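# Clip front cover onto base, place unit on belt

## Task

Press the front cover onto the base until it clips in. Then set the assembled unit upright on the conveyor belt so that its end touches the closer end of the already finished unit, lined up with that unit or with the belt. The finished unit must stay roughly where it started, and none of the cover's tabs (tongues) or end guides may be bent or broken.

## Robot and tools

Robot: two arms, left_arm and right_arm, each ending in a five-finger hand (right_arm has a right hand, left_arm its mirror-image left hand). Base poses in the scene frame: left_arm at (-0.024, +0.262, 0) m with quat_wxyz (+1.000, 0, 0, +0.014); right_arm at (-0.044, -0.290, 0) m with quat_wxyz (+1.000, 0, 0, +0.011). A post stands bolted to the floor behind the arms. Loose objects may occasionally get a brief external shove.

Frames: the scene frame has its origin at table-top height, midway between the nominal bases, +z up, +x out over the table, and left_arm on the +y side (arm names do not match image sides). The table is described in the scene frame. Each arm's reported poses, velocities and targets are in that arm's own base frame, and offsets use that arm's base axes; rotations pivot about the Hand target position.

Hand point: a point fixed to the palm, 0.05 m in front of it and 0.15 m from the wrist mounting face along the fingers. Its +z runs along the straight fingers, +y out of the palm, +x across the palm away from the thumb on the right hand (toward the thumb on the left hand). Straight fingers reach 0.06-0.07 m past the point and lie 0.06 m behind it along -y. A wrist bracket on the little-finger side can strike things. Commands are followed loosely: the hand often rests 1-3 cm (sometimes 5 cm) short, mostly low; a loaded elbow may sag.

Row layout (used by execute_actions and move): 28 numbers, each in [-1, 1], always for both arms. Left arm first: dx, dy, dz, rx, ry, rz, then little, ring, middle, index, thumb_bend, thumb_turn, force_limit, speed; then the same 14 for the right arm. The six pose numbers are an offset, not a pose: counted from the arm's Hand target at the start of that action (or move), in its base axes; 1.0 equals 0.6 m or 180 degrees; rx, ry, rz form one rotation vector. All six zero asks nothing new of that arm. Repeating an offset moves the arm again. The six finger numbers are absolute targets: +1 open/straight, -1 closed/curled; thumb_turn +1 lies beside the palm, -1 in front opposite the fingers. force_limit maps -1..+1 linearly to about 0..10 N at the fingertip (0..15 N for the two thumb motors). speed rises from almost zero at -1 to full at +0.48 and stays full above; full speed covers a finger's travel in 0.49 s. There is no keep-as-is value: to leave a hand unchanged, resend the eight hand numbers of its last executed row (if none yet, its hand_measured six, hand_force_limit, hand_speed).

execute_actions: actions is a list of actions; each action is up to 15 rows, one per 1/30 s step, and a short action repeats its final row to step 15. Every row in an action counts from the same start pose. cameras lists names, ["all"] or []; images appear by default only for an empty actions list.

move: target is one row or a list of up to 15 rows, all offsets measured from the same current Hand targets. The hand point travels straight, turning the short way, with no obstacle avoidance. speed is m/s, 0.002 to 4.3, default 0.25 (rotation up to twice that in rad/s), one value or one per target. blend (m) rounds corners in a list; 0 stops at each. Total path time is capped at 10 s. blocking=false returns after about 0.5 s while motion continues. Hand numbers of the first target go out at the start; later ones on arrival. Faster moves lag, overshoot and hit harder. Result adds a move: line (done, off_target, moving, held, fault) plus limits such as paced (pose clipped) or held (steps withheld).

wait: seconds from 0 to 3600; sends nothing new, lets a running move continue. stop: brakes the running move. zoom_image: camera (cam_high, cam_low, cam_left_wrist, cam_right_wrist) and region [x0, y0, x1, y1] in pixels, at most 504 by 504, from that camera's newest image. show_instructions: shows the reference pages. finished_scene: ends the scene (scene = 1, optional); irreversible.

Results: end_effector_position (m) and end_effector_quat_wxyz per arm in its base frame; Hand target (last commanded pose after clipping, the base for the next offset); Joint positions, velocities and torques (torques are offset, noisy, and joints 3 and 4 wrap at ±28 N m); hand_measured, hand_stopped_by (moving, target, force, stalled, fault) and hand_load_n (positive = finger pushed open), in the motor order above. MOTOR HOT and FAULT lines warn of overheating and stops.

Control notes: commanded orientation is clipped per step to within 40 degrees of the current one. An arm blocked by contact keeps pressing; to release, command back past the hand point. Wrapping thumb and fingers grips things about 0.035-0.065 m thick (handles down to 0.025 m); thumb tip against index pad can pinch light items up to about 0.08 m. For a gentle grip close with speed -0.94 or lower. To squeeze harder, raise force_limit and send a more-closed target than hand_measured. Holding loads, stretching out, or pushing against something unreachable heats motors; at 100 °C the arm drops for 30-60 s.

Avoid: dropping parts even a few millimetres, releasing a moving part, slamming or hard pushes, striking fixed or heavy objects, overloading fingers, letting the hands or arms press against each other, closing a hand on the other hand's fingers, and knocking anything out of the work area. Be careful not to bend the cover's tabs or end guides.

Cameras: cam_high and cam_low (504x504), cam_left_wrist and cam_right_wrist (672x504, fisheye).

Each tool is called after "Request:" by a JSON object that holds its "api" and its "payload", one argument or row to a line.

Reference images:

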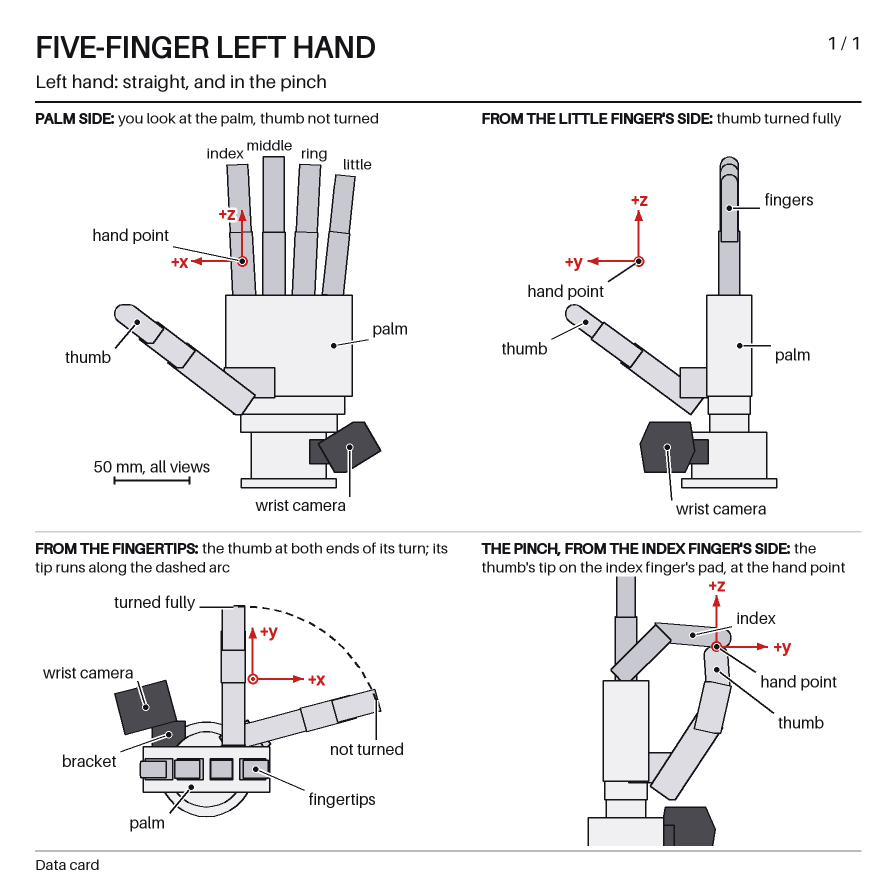

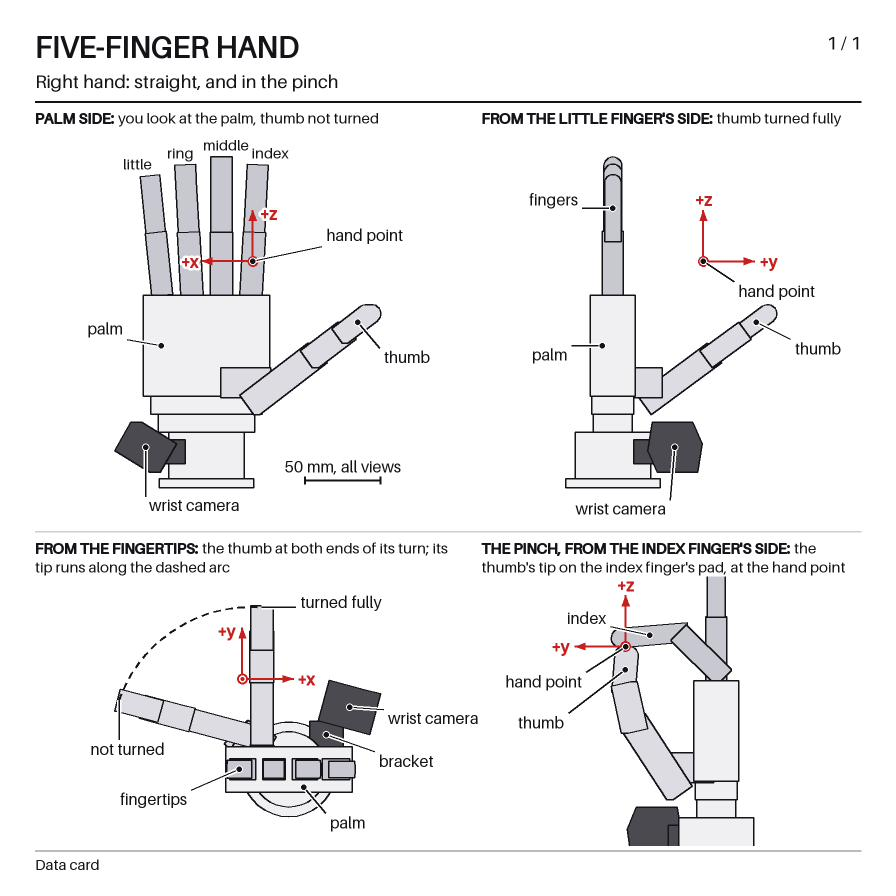

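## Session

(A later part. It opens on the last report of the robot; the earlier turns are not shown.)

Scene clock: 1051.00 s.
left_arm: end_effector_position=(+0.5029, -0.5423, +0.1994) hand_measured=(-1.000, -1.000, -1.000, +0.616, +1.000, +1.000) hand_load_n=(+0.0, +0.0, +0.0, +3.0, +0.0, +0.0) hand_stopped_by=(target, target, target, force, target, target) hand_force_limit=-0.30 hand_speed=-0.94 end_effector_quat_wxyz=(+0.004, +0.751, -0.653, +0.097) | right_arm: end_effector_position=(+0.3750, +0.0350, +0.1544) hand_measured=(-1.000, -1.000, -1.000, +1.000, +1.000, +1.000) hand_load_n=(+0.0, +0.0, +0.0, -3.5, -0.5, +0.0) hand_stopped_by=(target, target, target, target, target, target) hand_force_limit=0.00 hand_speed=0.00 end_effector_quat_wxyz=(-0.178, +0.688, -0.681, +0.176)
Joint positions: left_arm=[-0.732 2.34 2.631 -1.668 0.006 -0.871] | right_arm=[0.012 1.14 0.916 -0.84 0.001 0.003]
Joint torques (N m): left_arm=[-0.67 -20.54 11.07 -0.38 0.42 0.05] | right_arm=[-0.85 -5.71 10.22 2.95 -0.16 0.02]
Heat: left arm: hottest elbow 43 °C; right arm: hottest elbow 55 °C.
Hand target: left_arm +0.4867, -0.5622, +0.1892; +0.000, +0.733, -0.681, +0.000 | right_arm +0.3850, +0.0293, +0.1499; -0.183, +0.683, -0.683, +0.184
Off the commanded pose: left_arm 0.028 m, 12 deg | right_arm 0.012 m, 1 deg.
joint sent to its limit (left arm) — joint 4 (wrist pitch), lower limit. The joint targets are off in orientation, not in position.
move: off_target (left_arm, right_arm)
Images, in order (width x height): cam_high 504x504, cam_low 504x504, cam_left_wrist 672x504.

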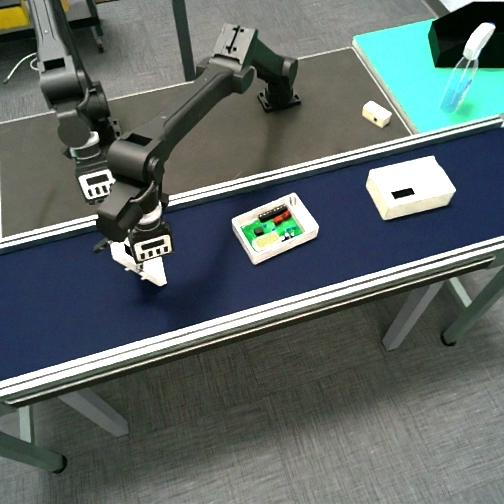

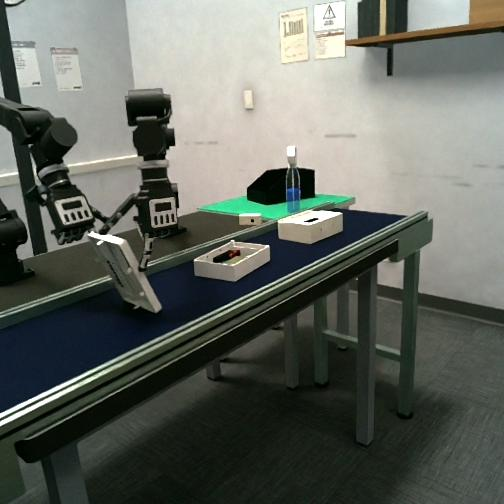

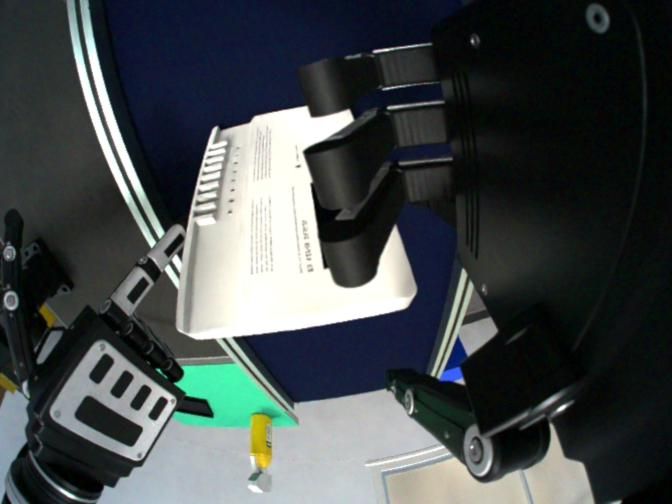

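Request:
{"api": "move", "payload": {
  "target": [0,-0.03,-0.06,0,0,0,-1,-1,-1,0.5,1,1,-0.3,-0.94,0,-0.035,-0.06,0,0,0,-1,-1,-1,1,1,1,0,0],
  "speed": 0.03,
  "cameras": ["cam_left_wrist","cam_low","cam_high"]
}}

Request:
{"api": "zoom_image", "payload": {
  "camera": "cam_low",
  "region": [60, 200, 240, 340]
}}

Scene clock: 1066.00 s.
left_arm: end_effector_position=(+0.5032, -0.5602, +0.1465) hand_measured=(-1.000, -1.000, -1.000, +0.616, +1.000, +1.000) hand_load_n=(+0.0, +0.0, +0.0, +4.0, +0.0, +0.0) hand_stopped_by=(target, target, target, force, target, target) hand_force_limit=-0.30 hand_speed=-0.94 end_effector_quat_wxyz=(+0.004, +0.751, -0.656, +0.071) | right_arm: end_effector_position=(+0.3744, +0.0148, +0.1147) hand_measured=(-1.000, -1.000, -1.000, +1.000, +1.000, +1.000) hand_load_n=(+0.0, +0.0, +0.0, -3.0, +0.0, +0.0) hand_stopped_by=(target, target, target, target, target, target) hand_force_limit=0.00 hand_speed=0.00 end_effector_quat_wxyz=(-0.176, +0.688, -0.682, +0.173)
Joint positions: left_arm=[-0.75 2.44 2.681 -1.668 0.003 -0.885] | right_arm=[-0.049 1.178 0.838 -0.733 -0.029 -0.05]
Joint torques (N m): left_arm=[-0.62 -22.83 11.84 -0.49 0.41 0.06] | right_arm=[-0.91 -6.48 10.39 2.88 -0.21 -0.01]
Heat: left arm: hottest elbow 43 °C; right arm: hottest elbow 53 °C.
Hand target: left_arm +0.4866, -0.5802, +0.1531; +0.000, +0.733, -0.681, +0.000 | right_arm +0.3850, +0.0083, +0.1139; -0.183, +0.683, -0.683, +0.184
Off the commanded pose: left_arm 0.027 m, 9 deg | right_arm 0.012 m, 2 deg.
joint sent to its limit (left arm) — joint 4 (wrist pitch), lower limit. The joint targets are off in orientation, not in position.
move: off_target (left_arm, right_arm)
Images, in order (width x height): cam_high 504x504, cam_low 504x504, cam_left_wrist 672x504.

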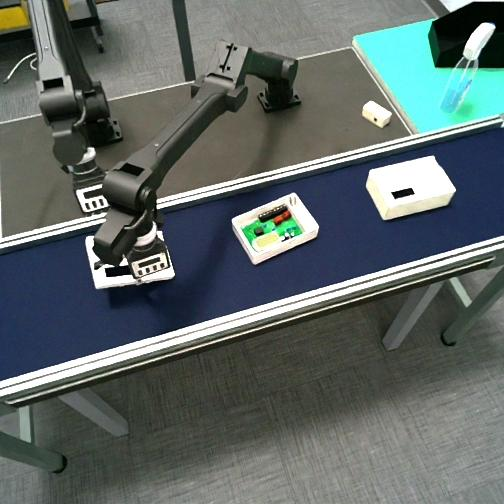

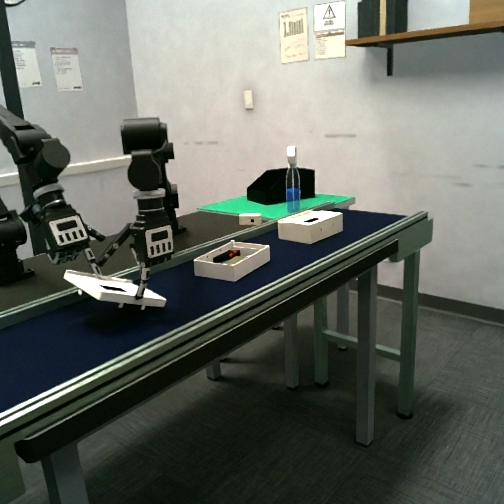

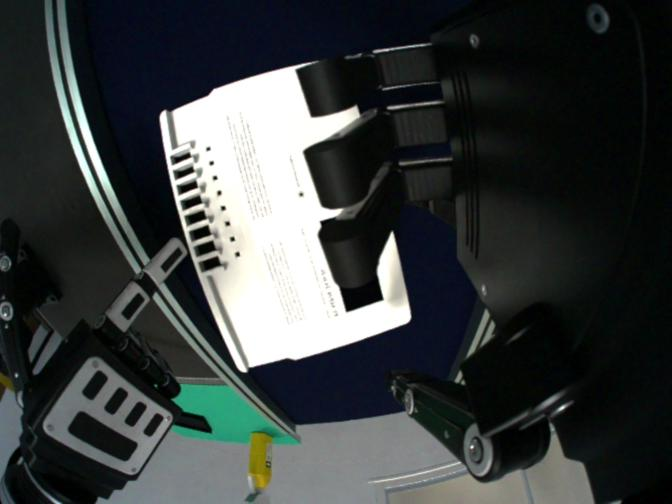

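Scaled by 2.800.

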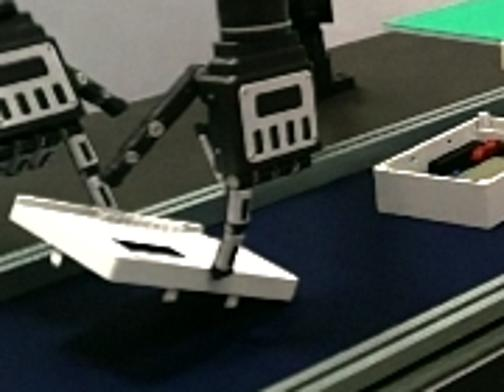

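Request:
{"api": "move", "payload": {
  "target": [0,0,-0.035,0,0,0,-1,-1,-1,0.5,1,1,-0.3,-0.94,0,0,-0.035,0,0,0,-1,-1,-1,1,1,1,0,0],
  "speed": 0.02,
  "cameras": ["cam_left_wrist","cam_low","cam_high"]
}}

Request:
{"api": "zoom_image", "payload": {
  "camera": "cam_low",
  "region": [60, 200, 240, 340]
}}

Scene clock: 1086.27 s.
left_arm: end_effector_position=(+0.4875, -0.5707, +0.1339) hand_measured=(-1.000, -1.000, -1.000, +0.616, +1.000, +1.000) hand_load_n=(+0.0, +0.0, +0.0, +0.0, +0.0, +0.0) hand_stopped_by=(target, target, target, force, target, target) hand_force_limit=-0.30 hand_speed=-0.94 end_effector_quat_wxyz=(+0.007, +0.744, -0.665, +0.057) | right_arm: end_effector_position=(+0.3849, +0.0143, +0.1018) hand_measured=(-1.000, -1.000, -1.000, +1.000, +1.000, +1.000) hand_load_n=(+0.0, +0.0, +0.0, +0.0, +0.0, +0.0) hand_stopped_by=(target, target, target, target, target, target) hand_force_limit=0.00 hand_speed=0.00 end_effector_quat_wxyz=(-0.188, +0.685, -0.678, +0.186)
Joint positions: left_arm=[-0.773 2.458 2.681 -1.678 0.008 -0.885] | right_arm=[-0.049 1.197 0.809 -0.647 -0.03 -0.051]
Joint torques (N m): left_arm=[1.03 -22.07 11.99 -0.1 0.18 0.09] | right_arm=[-0.85 -6.24 9.26 2.07 -0.19 0.01]
Heat: left arm: hottest elbow 45 °C; right arm: hottest elbow 52 °C.
Hand target: left_arm +0.4868, -0.5800, +0.1322; +0.000, +0.733, -0.680, +0.000 | right_arm +0.3850, +0.0083, +0.0930; -0.183, +0.683, -0.683, +0.184
Off the commanded pose: left_arm 0.010 m, 7 deg | right_arm 0.011 m, 1 deg.
joint sent to its limit (left arm) — joint 4 (wrist pitch), lower limit. The joint targets are off in orientation, not in position.
move: off_target (left_arm, right_arm)
Images, in order (width x height): cam_high 504x504, cam_low 504x504, cam_left_wrist 672x504.

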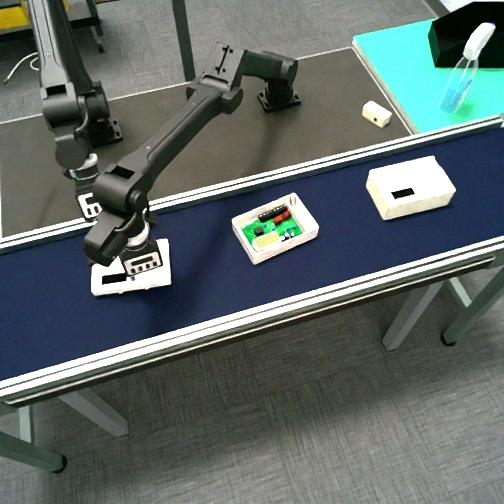

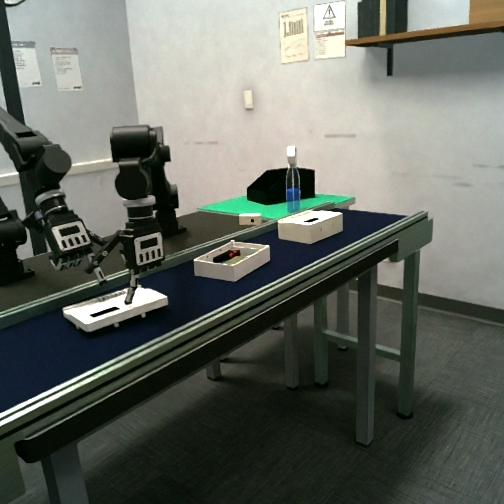

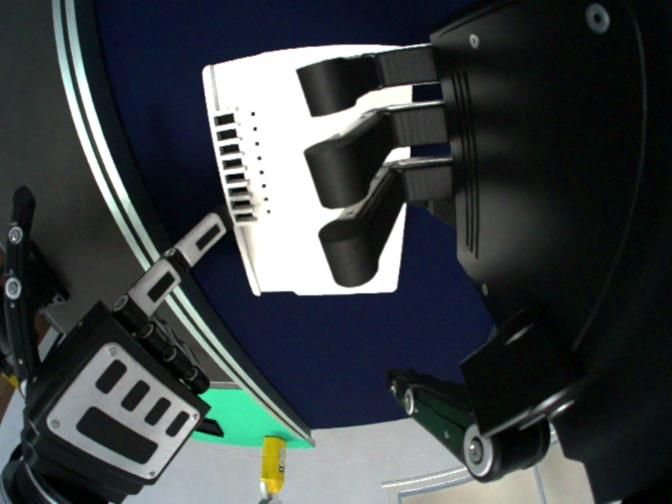

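Scaled by 2.800.

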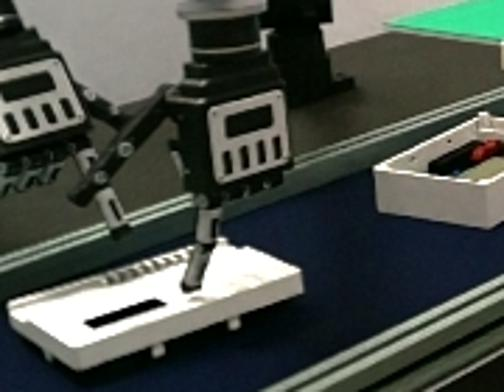

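Request:
{"api": "move", "payload": {
  "target": [
    [0.02,0,0.08,0,0,0,-1,-1,-1,0.5,1,1,-0.3,-0.94,-0.05,0,0.06,0,0,0,-1,-1,-1,1,1,1,0,0],
    [0.1,0,0.25,0,0,0,-1,-1,-1,0.5,1,1,-0.3,-0.94,-0.15,0,0.2,0,0,0,-1,-1,-1,1,1,1,0,0]
  ],
  "speed": 0.08,
  "cameras": ["cam_left_wrist","cam_low","cam_high"]
}}

Request:
{"api": "zoom_image", "payload": {
  "camera": "cam_low",
  "region": [60, 200, 240, 340]
}}

Request:
{"api": "zoom_image", "payload": {
  "camera": "cam_high",
  "region": [60, 200, 230, 330]
}}

Scene clock: 1098.93 s.
left_arm: end_effector_position=(+0.5327, -0.5820, +0.2538) hand_measured=(-1.000, -1.000, -1.000, +0.616, +1.000, +1.000) hand_load_n=(+0.0, +0.0, +0.0, +0.0, +0.0, -0.5) hand_stopped_by=(target, target, target, force, target, target) hand_force_limit=-0.30 hand_speed=-0.94 end_effector_quat_wxyz=(+0.026, +0.750, -0.630, +0.201) | right_arm: end_effector_position=(+0.2879, +0.0140, +0.1958) hand_measured=(-1.000, -1.000, -1.000, +1.000, +1.000, +1.000) hand_load_n=(+0.0, +0.0, +0.0, +0.0, +0.0, +0.0) hand_stopped_by=(target, target, target, target, target, target) hand_force_limit=0.00 hand_speed=0.00 end_effector_quat_wxyz=(-0.176, +0.686, -0.685, +0.171)
Joint positions: left_arm=[-0.736 2.418 2.886 -1.631 0.037 -0.917] | right_arm=[-0.071 0.877 0.864 -1.063 -0.04 -0.063]
Joint torques (N m): left_arm=[2.67 -24.64 11.69 1.55 0.23 -0.04] | right_arm=[-0.91 -3.19 14.16 0.92 -0.2 -0.08]
Heat: left arm: hottest elbow 45 °C; right arm: hottest elbow 51 °C.
Hand target: left_arm +0.5468, -0.5801, +0.2820; +0.000, +0.733, -0.681, -0.001 | right_arm +0.2949, +0.0083, +0.2131; -0.183, +0.683, -0.683, +0.184
Off the commanded pose: left_arm 0.032 m, 24 deg | right_arm 0.019 m, 2 deg.
elbow stopped short (left arm): the move would have taken joint 3 (elbow) straighter than the controller allows.
move: off_target (left_arm, right_arm)
Images, in order (width x height): cam_high 504x504, cam_low 504x504, cam_left_wrist 672x504.

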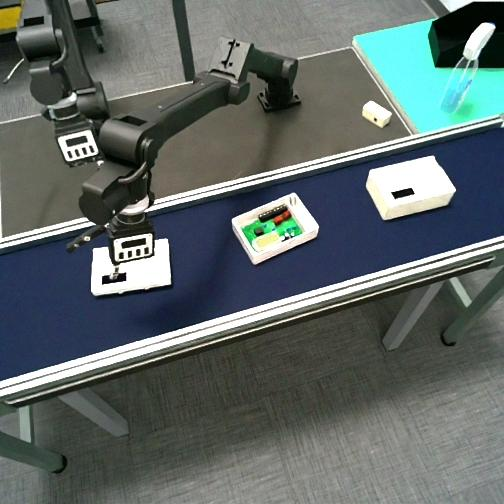

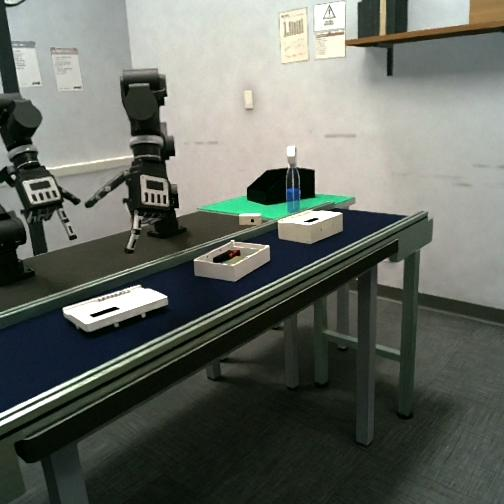

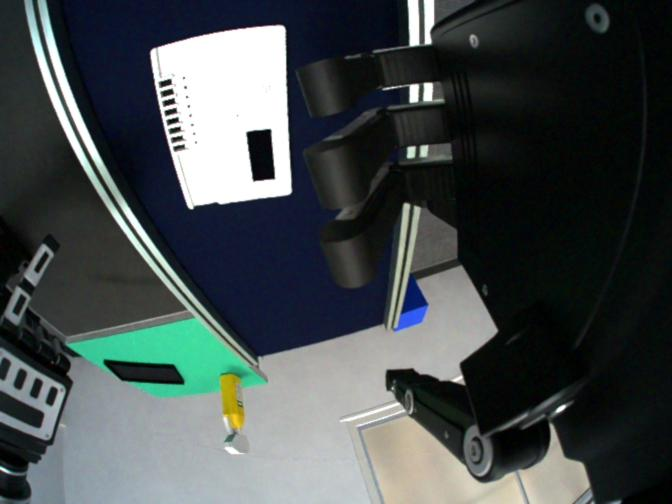

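Scaled by 2.800.

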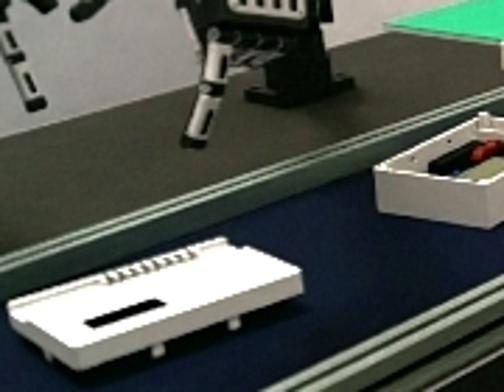

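Scaled by 2.965.

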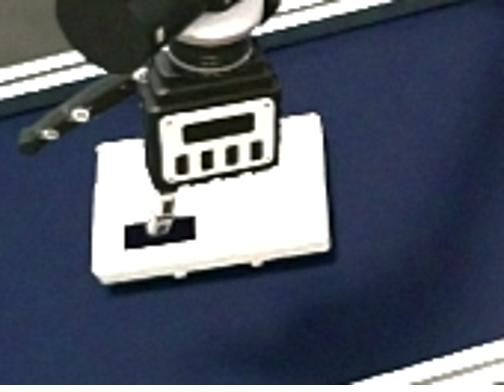

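Request:
{"api": "move", "payload": {
  "target": [-0.06,0.728,-0.05,0,0,0.468,-1,-1,-1,1,1,1,0,0,-0.05,0,0.06,0,0,0,-1,-1,-1,1,1,1,0,0],
  "speed": 0.15,
  "cameras": ["cam_low","cam_high"]
}}

Scene clock: 1189.90 s.
left_arm: end_effector_position=(+0.5158, -0.1492, +0.2507) hand_measured=(-1.000, -1.000, -1.000, +1.000, +1.000, +1.000) hand_load_n=(+0.0, +0.0, +0.0, +0.0, +0.0, +0.0) hand_stopped_by=(target, target, target, target, target, target) hand_force_limit=0.00 hand_speed=0.00 end_effector_quat_wxyz=(+0.000, +1.000, -0.022, +0.004) | right_arm: end_effector_position=(+0.2599, +0.0136, +0.2295) hand_measured=(-1.000, -1.000, -1.000, +1.000, +1.000, +1.000) hand_load_n=(+0.0, +0.0, +0.5, +0.0, -0.5, +0.0) hand_stopped_by=(target, target, target, target, target, target) hand_force_limit=0.00 hand_speed=0.00 end_effector_quat_wxyz=(-0.174, +0.687, -0.685, +0.168)
Joint positions: left_arm=[-0.177 1.629 1.666 -1.599 -0.001 -1.704] | right_arm=[-0.082 0.806 0.921 -1.199 -0.046 -0.073]
Joint torques (N m): left_arm=[2.96 -14.8 7.27 -0.28 0.19 -0.01] | right_arm=[-0.91 -2.37 14.3 0.92 -0.2 -0.07]
Heat: left arm: hottest elbow 42 °C; right arm: hottest elbow 60 °C.
Hand target: left_arm +0.5107, -0.1433, +0.2521; +0.001, +1.000, -0.013, +0.000 | right_arm +0.2650, +0.0084, +0.2489; -0.183, +0.683, -0.683, +0.184
Off the commanded pose: left_arm 0.008 m, 1 deg | right_arm 0.021 m, 2 deg.
move: off_target (right_arm)
Images, in order (width x height): cam_high 504x504, cam_low 504x504.

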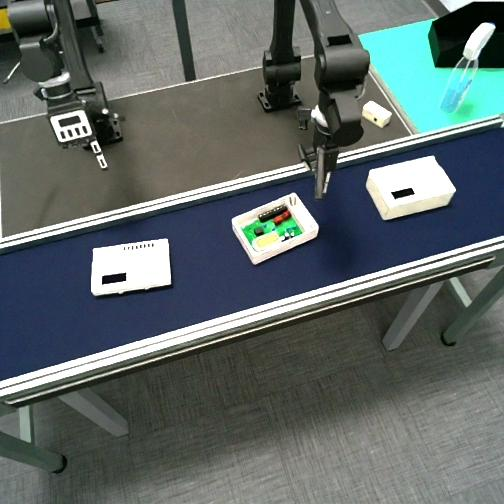

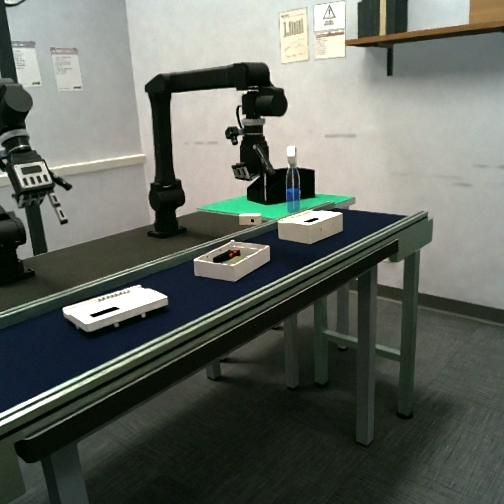

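Request:
{"api": "zoom_image", "payload": {
  "camera": "cam_high",
  "region": [80, 180, 330, 310]
}}

Request:
{"api": "zoom_image", "payload": {
  "camera": "cam_low",
  "region": [50, 200, 300, 340]
}}

Scaled by 2.016.

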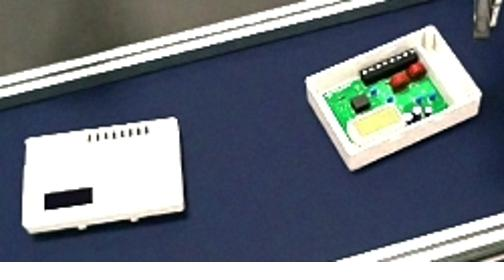

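Scaled by 2.016.

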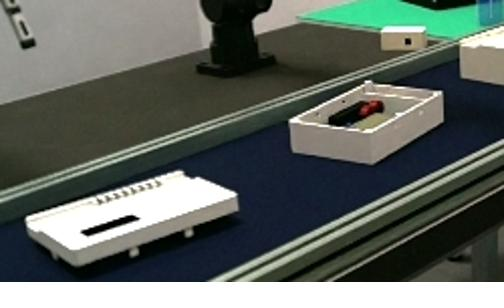

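Request:
{"api": "move", "payload": {
  "target": [0,0,0,0,0,0,-1,-1,-1,1,1,1,0,0,0.459,0.408,-0.083,0.1332,0.1296,-0.4943,1,1,1,1,1,1,0,0],
  "speed": 0.15,
  "cameras": ["cam_low","cam_high"]
}}

Scene clock: 1215.27 s.
left_arm: end_effector_position=(+0.5159, -0.1492, +0.2507) hand_measured=(-1.000, -1.000, -1.000, +1.000, +1.000, +1.000) hand_load_n=(+0.5, -0.5, +0.0, +0.0, +0.0, +0.0) hand_stopped_by=(target, target, target, target, target, target) hand_force_limit=0.00 hand_speed=0.00 end_effector_quat_wxyz=(+0.000, +1.000, -0.022, +0.004) | right_arm: end_effector_position=(+0.5331, +0.2418, +0.1958) hand_measured=(+1.000, +1.000, +1.000, +1.000, +1.000, +1.000) hand_load_n=(+0.0, +0.0, +0.0, +0.0, +0.0, +0.0) hand_stopped_by=(target, target, target, target, target, target) hand_force_limit=0.00 hand_speed=0.00 end_effector_quat_wxyz=(-0.002, +0.012, +1.000, -0.002)
Joint positions: left_arm=[-0.177 1.629 1.666 -1.599 -0.001 -1.704] | right_arm=[0.351 1.742 1.669 -1.502 0.002 1.945]
Joint torques (N m): left_arm=[2.26 -14.56 7.24 -0.29 0.19 -0.03] | right_arm=[1.79 -15.5 13.33 -0.01 -0.17 0.18]
Heat: left arm: hottest elbow 41 °C; right arm: hottest elbow 59 °C.
Hand target: left_arm +0.5107, -0.1433, +0.2521; +0.001, +1.000, -0.013, +0.000 | right_arm +0.5403, +0.2531, +0.1992; +0.001, +0.011, +1.000, +0.000
Off the commanded pose: left_arm 0.008 m, 1 deg | right_arm 0.014 m, 0 deg.
move: off_target (right_arm)
Images, in order (width x height): cam_high 504x504, cam_low 504x504.

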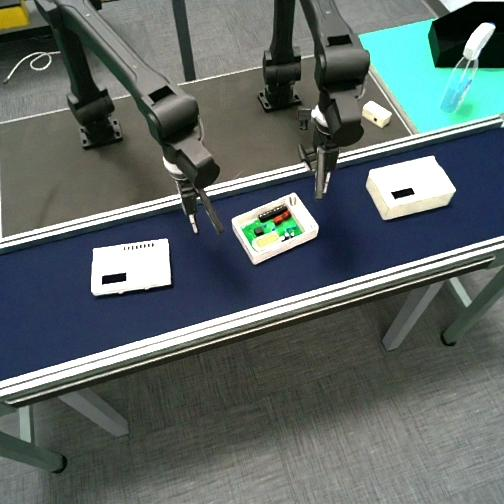

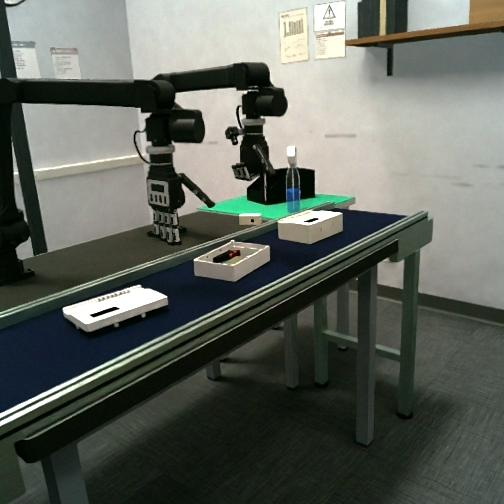

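Request:
{"api": "move", "payload": {
  "target": [0,0,-0.217,0,0,0,1,1,1,1,1,1,0,0,0,0,-0.158,0,0,0,1,1,1,1,1,1,0,0],
  "speed": 0.1,
  "cameras": ["cam_low","cam_high","cam_left_wrist","cam_right_wrist"]
}}

Scene clock: 1227.03 s.
left_arm: end_effector_position=(+0.5092, -0.1480, +0.1307) hand_measured=(+1.000, +1.000, +1.000, +1.000, +1.000, +1.000) hand_load_n=(+0.0, +0.0, +0.0, +0.0, +0.0, +0.0) hand_stopped_by=(target, target, target, target, target, target) hand_force_limit=0.00 hand_speed=0.00 end_effector_quat_wxyz=(+0.000, +1.000, -0.022, +0.005) | right_arm: end_effector_position=(+0.5426, +0.2453, +0.1192) hand_measured=(+1.000, +1.000, +1.000, +1.000, +1.000, +1.000) hand_load_n=(+0.0, +0.0, +0.0, +0.0, +0.0, +0.0) hand_stopped_by=(target, target, target, target, target, target) hand_force_limit=0.00 hand_speed=0.00 end_effector_quat_wxyz=(+0.009, +0.012, +1.000, +0.002)
Joint positions: left_arm=[-0.177 1.648 1.372 -1.285 -0.001 -1.705] | right_arm=[0.351 1.787 1.524 -1.289 0.002 1.946]
Joint torques (N m): left_arm=[2.2 -11.99 7.15 0.59 0.18 -0.02] | right_arm=[1.67 -16.03 8.96 0.9 -0.15 0.19]
Heat: left arm: hottest elbow 41 °C; right arm: hottest elbow 58 °C.
Hand target: left_arm +0.5107, -0.1433, +0.1218; +0.001, +1.000, -0.013, +0.000 | right_arm +0.5404, +0.2531, +0.1044; +0.001, +0.011, +1.000, +0.000
Off the commanded pose: left_arm 0.010 m, 1 deg | right_arm 0.017 m, 1 deg.
move: off_target (right_arm)

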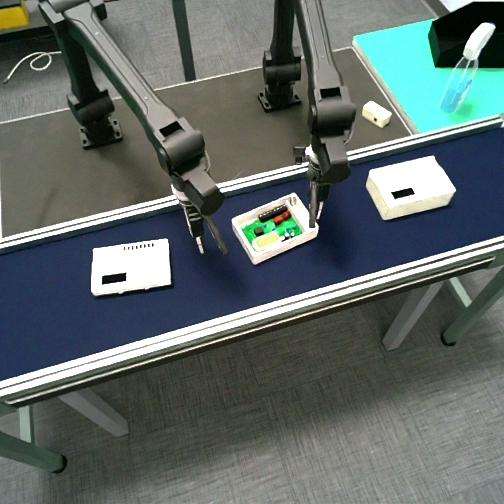

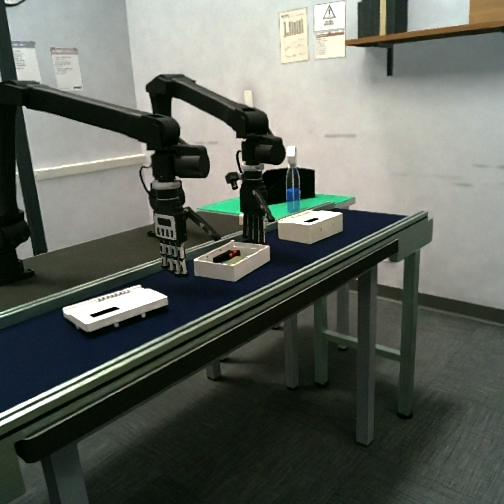

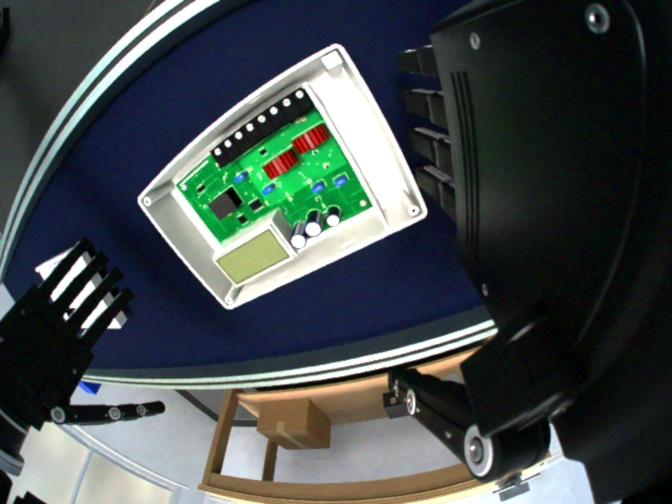

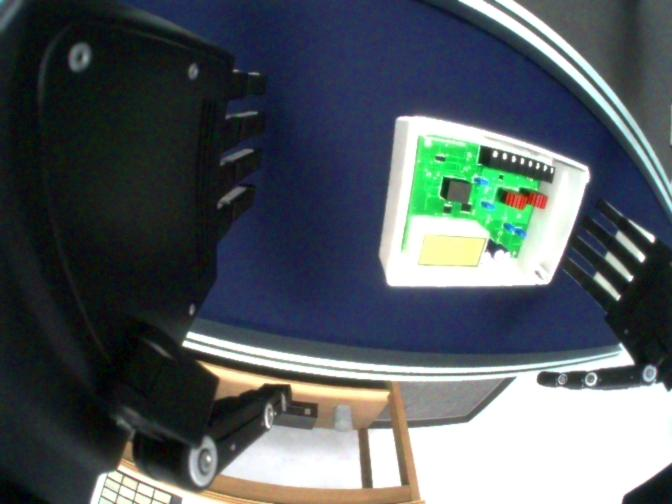

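Request:
{"api": "move", "payload": {
  "target": [
    [0,0.02,0,0,0,0,1,1,1,1,1,1,0,0,0,0,0,0,0,0,1,1,1,1,1,1,0,0],
    [0,0.02,-0.035,0,0,0,1,1,1,1,1,1,0,0,0,0,-0.03,0,0,0,1,1,1,1,1,1,0,0]
  ],
  "speed": 0.06,
  "cameras": ["cam_low","cam_high","cam_left_wrist","cam_right_wrist"]
}}

Scene clock: 1242.53 s.
left_arm: end_effector_position=(+0.5110, -0.1370, +0.1132) hand_measured=(+1.000, +1.000, +1.000, +1.000, +1.000, +1.000) hand_load_n=(+0.0, +0.0, +0.0, +0.0, +0.0, +0.0) hand_stopped_by=(target, target, target, target, target, target) hand_force_limit=0.00 hand_speed=0.00 end_effector_quat_wxyz=(+0.001, +1.000, -0.016, +0.008) | right_arm: end_effector_position=(+0.5433, +0.2456, +0.1028) hand_measured=(+1.000, +1.000, +1.000, +1.000, +1.000, +1.000) hand_load_n=(+0.5, +0.0, +0.0, +0.0, +0.0, +0.0) hand_stopped_by=(target, target, target, target, target, target) hand_force_limit=0.00 hand_speed=0.00 end_effector_quat_wxyz=(+0.010, +0.012, +1.000, +0.003)
Joint positions: left_arm=[-0.156 1.655 1.332 -1.231 -0.001 -1.695] | right_arm=[0.351 1.799 1.496 -1.246 0.002 1.946]
Joint torques (N m): left_arm=[2.37 -12.04 6.84 0.68 0.17 0.12] | right_arm=[1.73 -16.26 8.76 0.91 -0.15 0.19]
Heat: left arm: hottest elbow 40 °C; right arm: hottest elbow 56 °C.
Hand target: left_arm +0.5107, -0.1311, +0.1009; +0.001, +1.000, -0.013, +0.000 | right_arm +0.5403, +0.2531, +0.0864; +0.001, +0.011, +1.000, +0.000
Off the commanded pose: left_arm 0.014 m, 1 deg | right_arm 0.018 m, 1 deg.
move: off_target (left_arm, right_arm)

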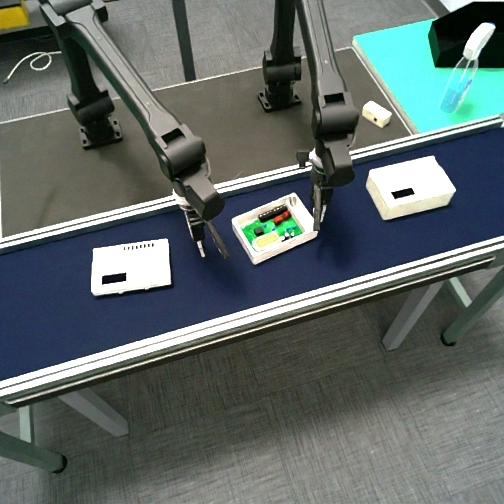

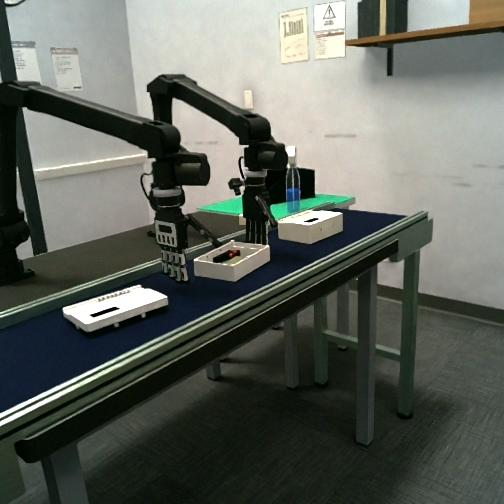

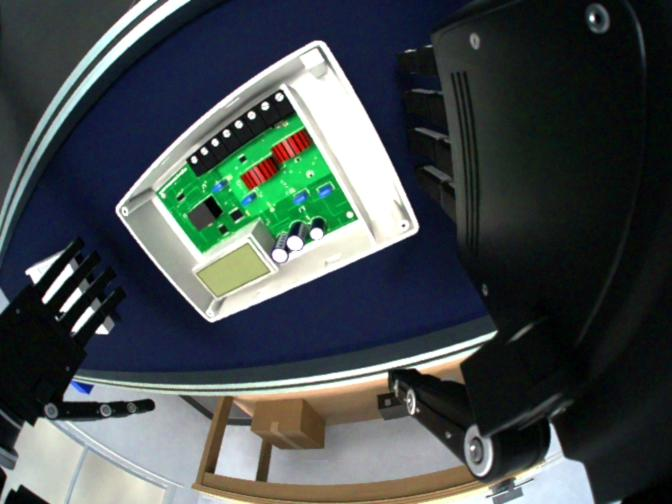

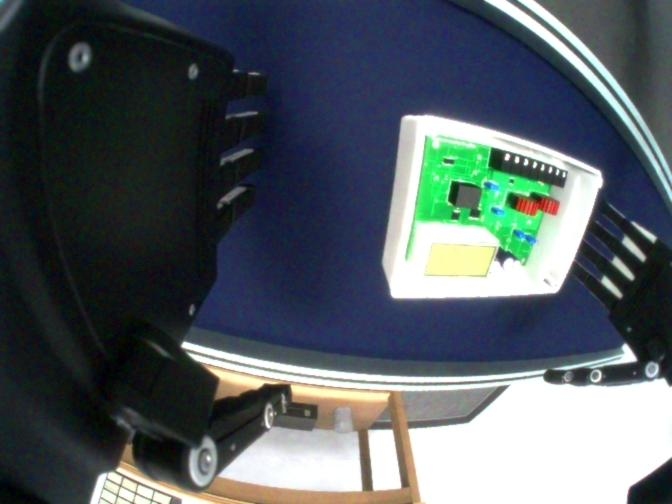

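Request:
{"api": "move", "payload": {
  "target": [0,0,0,0,0,0,1,1,1,1,1,1,0,0,0,0.12,0,0,0,0,1,1,1,1,1,1,0,0],
  "speed": 0.06,
  "cameras": ["cam_high","cam_left_wrist","cam_right_wrist"]
}}

Scene clock: 1258.23 s.
left_arm: end_effector_position=(+0.5110, -0.1370, +0.1132) hand_measured=(+1.000, +1.000, +1.000, +1.000, +1.000, +1.000) hand_load_n=(+0.0, +0.0, +0.0, +0.0, +0.0, +0.0) hand_stopped_by=(target, target, target, target, target, target) hand_force_limit=0.00 hand_speed=0.00 end_effector_quat_wxyz=(+0.001, +1.000, -0.016, +0.008) | right_arm: end_effector_position=(+0.5336, +0.3150, +0.0883) hand_measured=(+1.000, +1.000, +1.000, +1.000, +1.000, +1.000) hand_load_n=(+0.0, +0.0, +0.0, +0.0, +0.0, +0.0) hand_stopped_by=(target, target, target, target, target, target) hand_force_limit=0.00 hand_speed=0.00 end_effector_quat_wxyz=(+0.002, +0.010, +1.000, +0.000)
Joint positions: left_arm=[-0.156 1.655 1.332 -1.231 -0.001 -1.695] | right_arm=[0.473 1.87 1.561 -1.259 0.002 2.063]
Joint torques (N m): left_arm=[2.37 -11.81 6.89 0.62 0.18 0.13] | right_arm=[1.44 -17.14 12.67 0.01 -0.15 0.15]
Heat: left arm: hottest elbow 39 °C; right arm: hottest elbow 55 °C.
Hand target: left_arm +0.5107, -0.1311, +0.1009; +0.001, +1.000, -0.013, +0.000 | right_arm +0.5403, +0.3252, +0.0864; +0.001, +0.011, +1.000, +0.000
Off the commanded pose: left_arm 0.014 m, 1 deg | right_arm 0.012 m, 0 deg.
move: off_target (right_arm)

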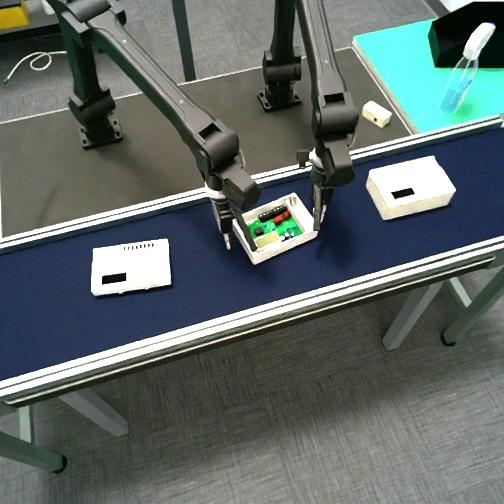

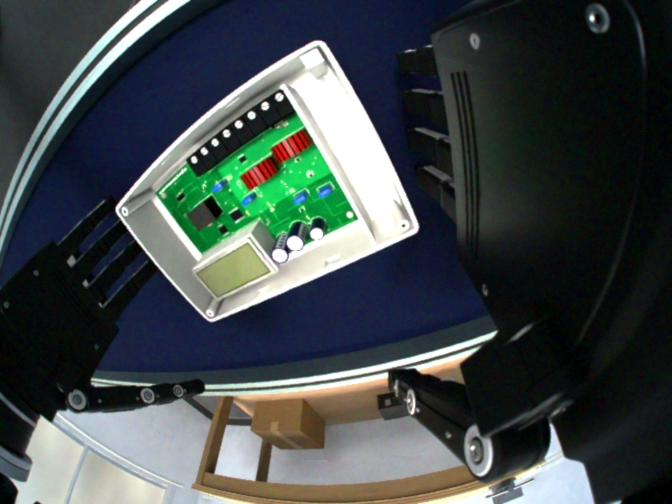

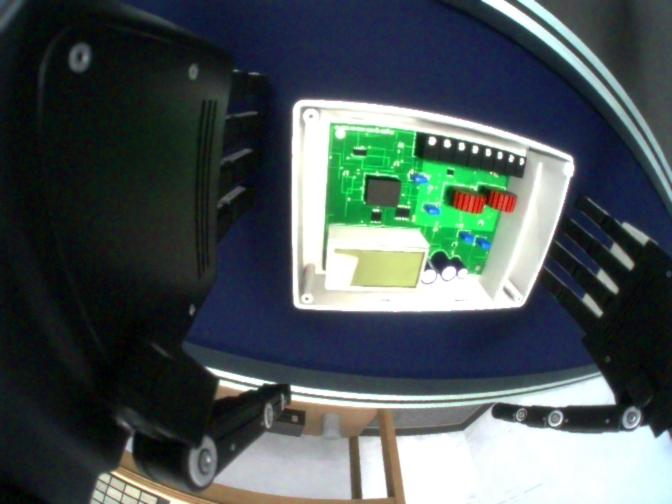

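Request:
{"api": "move", "payload": {
  "target": [
    [0,0,0,0,0,0,1,1,1,1,1,1,0,0,0.02,0,0.018,0,0,0,1,1,1,1,1,1,0,0],
    [0,-0.025,0,0,0,0,1,1,1,1,1,1,0,0,0.02,0.065,0.018,0,0,0,1,1,1,1,1,1,0,0]
  ],
  "speed": 0.04,
  "cameras": ["cam_high","cam_left_wrist","cam_right_wrist"]
}}

Scene clock: 1276.53 s.
left_arm: end_effector_position=(+0.5116, -0.1372, +0.1114) hand_measured=(+1.000, +1.000, +1.000, +1.000, +1.000, +1.000) hand_load_n=(+0.0, +0.0, +0.0, +0.0, +0.0, +0.0) hand_stopped_by=(target, target, target, target, target, target) hand_force_limit=0.00 hand_speed=0.00 end_effector_quat_wxyz=(+0.000, +1.000, -0.009, +0.006) | right_arm: end_effector_position=(+0.5485, +0.3450, +0.0992) hand_measured=(+1.000, +1.000, +1.000, +1.000, +1.000, +1.000) hand_load_n=(+0.0, +0.0, +0.0, +0.0, +0.0, +0.0) hand_stopped_by=(target, target, target, target, target, target) hand_force_limit=0.00 hand_speed=0.00 end_effector_quat_wxyz=(+0.000, +0.006, +1.000, -0.002)
Joint positions: left_arm=[-0.157 1.659 1.332 -1.231 -0.001 -1.71] | right_arm=[0.506 1.936 1.692 -1.329 0.003 2.088]
Joint torques (N m): left_arm=[0.67 -11.63 7.43 0.58 0.17 -0.03] | right_arm=[2.43 -17.96 13.18 0.2 -0.35 0.21]
Heat: left arm: hottest elbow 38 °C; right arm: hottest elbow 54 °C.
Hand target: left_arm +0.5107, -0.1462, +0.1008; +0.001, +1.000, -0.013, +0.000 | right_arm +0.5524, +0.3641, +0.0972; +0.001, +0.011, +1.000, +0.000
Off the commanded pose: left_arm 0.014 m, 1 deg | right_arm 0.020 m, 1 deg.
joint sent to its limit (right arm) — joint 6 (wrist roll), upper limit. The joint targets still meet the commanded pose.
move: off_target (left_arm, right_arm)

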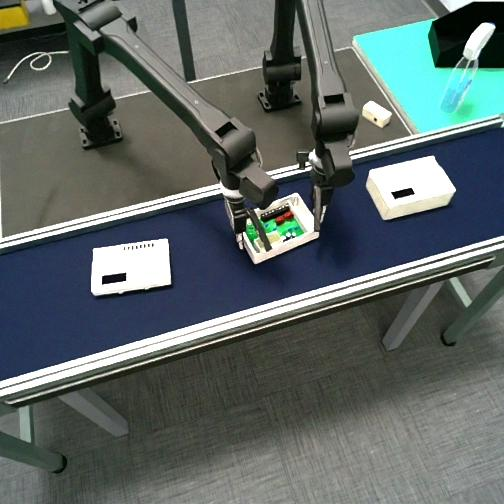

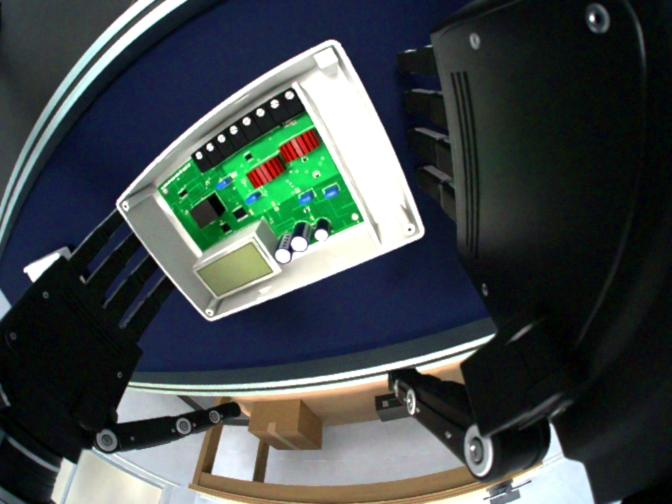

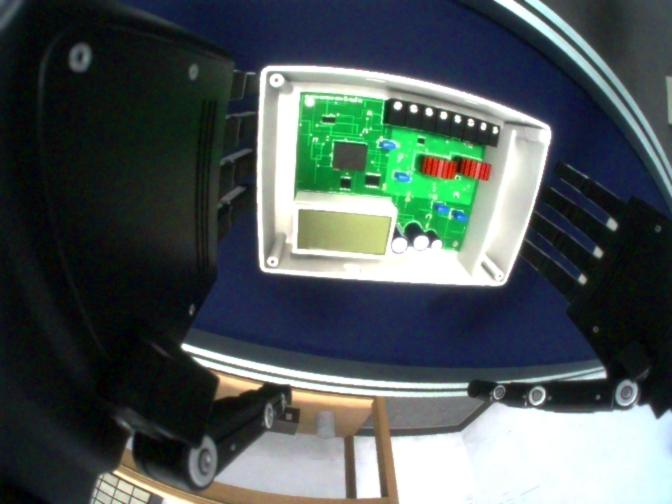

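Request:
{"api": "move", "payload": {
  "target": [0,-0.045,0,0,0,0,1,1,1,1,1,1,0,0,0,0,0,0,0,0,1,1,1,1,1,1,0,0],
  "speed": 0.04,
  "cameras": ["cam_high","cam_left_wrist","cam_right_wrist"]
}}

Scene clock: 1284.47 s.
left_arm: end_effector_position=(+0.5098, -0.1535, +0.1068) hand_measured=(+1.000, +1.000, +1.000, +1.000, +1.000, +1.000) hand_load_n=(+0.0, +0.0, +0.0, +0.0, +0.0, +0.0) hand_stopped_by=(target, target, target, target, target, target) hand_force_limit=0.00 hand_speed=0.00 end_effector_quat_wxyz=(-0.004, +1.000, +0.002, +0.003) | right_arm: end_effector_position=(+0.5481, +0.3447, +0.0988) hand_measured=(+1.000, +1.000, +1.000, +1.000, +1.000, +1.000) hand_load_n=(+0.0, +0.0, +0.0, +0.0, -0.5, +0.0) hand_stopped_by=(target, target, target, target, target, target) hand_force_limit=0.00 hand_speed=0.00 end_effector_quat_wxyz=(-0.001, +0.006, +1.000, -0.002)
Joint positions: left_arm=[-0.196 1.667 1.332 -1.231 -0.01 -1.771] | right_arm=[0.506 1.936 1.692 -1.331 0.003 2.088]
Joint torques (N m): left_arm=[-0.67 -11.34 8.72 0.39 0.5 0.04] | right_arm=[2.37 -18.02 13.16 0.25 -0.35 0.23]
Heat: left arm: hottest elbow 38 °C; right arm: hottest elbow 55 °C.
Hand target: left_arm +0.5107, -0.1733, +0.1008; +0.001, +1.000, -0.013, +0.000 | right_arm +0.5524, +0.3640, +0.0970; +0.001, +0.011, +1.000, +0.000
Off the commanded pose: left_arm 0.021 m, 2 deg | right_arm 0.020 m, 1 deg.
joint sent to its limit (right arm) — joint 6 (wrist roll), upper limit. The joint targets still meet the commanded pose.
move: off_target (left_arm)

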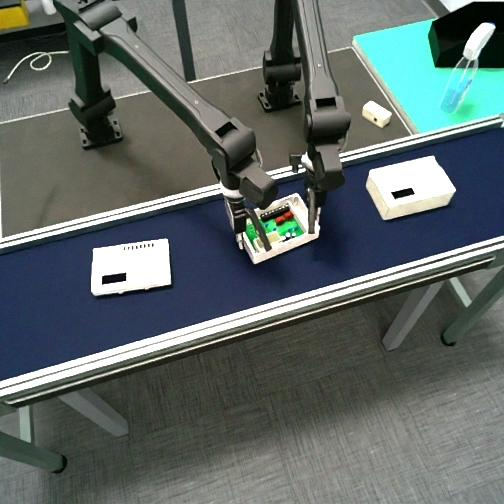

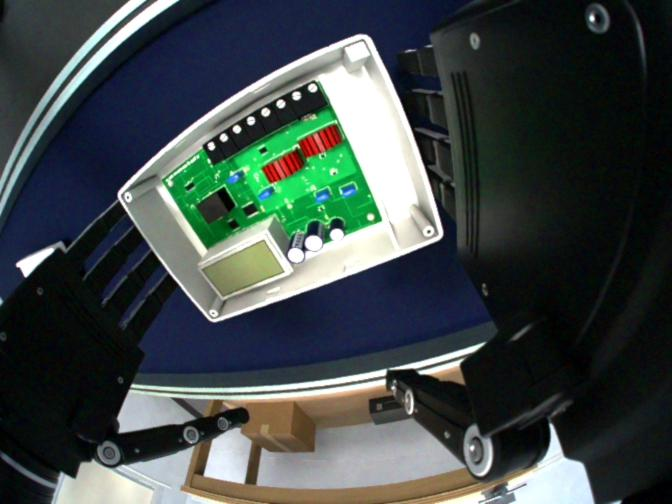

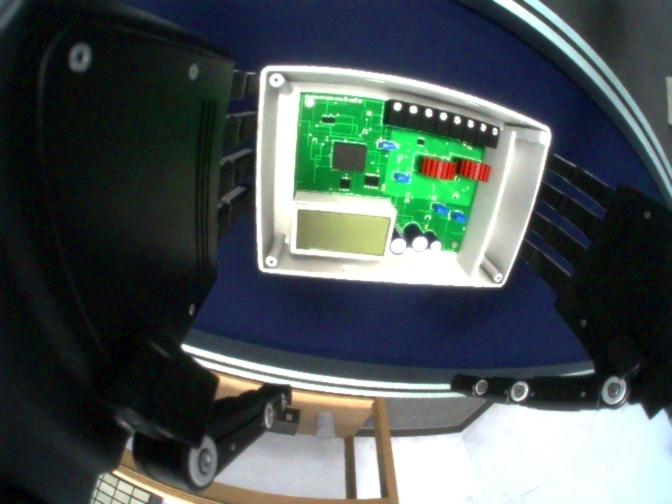

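Request:
{"api": "zoom_image", "payload": {
  "camera": "cam_high",
  "region": [210, 170, 350, 280]
}}

Scaled by 3.600.

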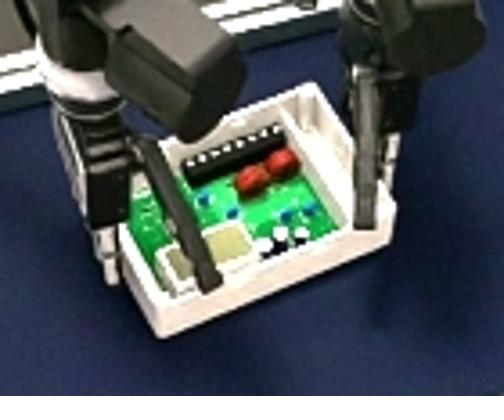

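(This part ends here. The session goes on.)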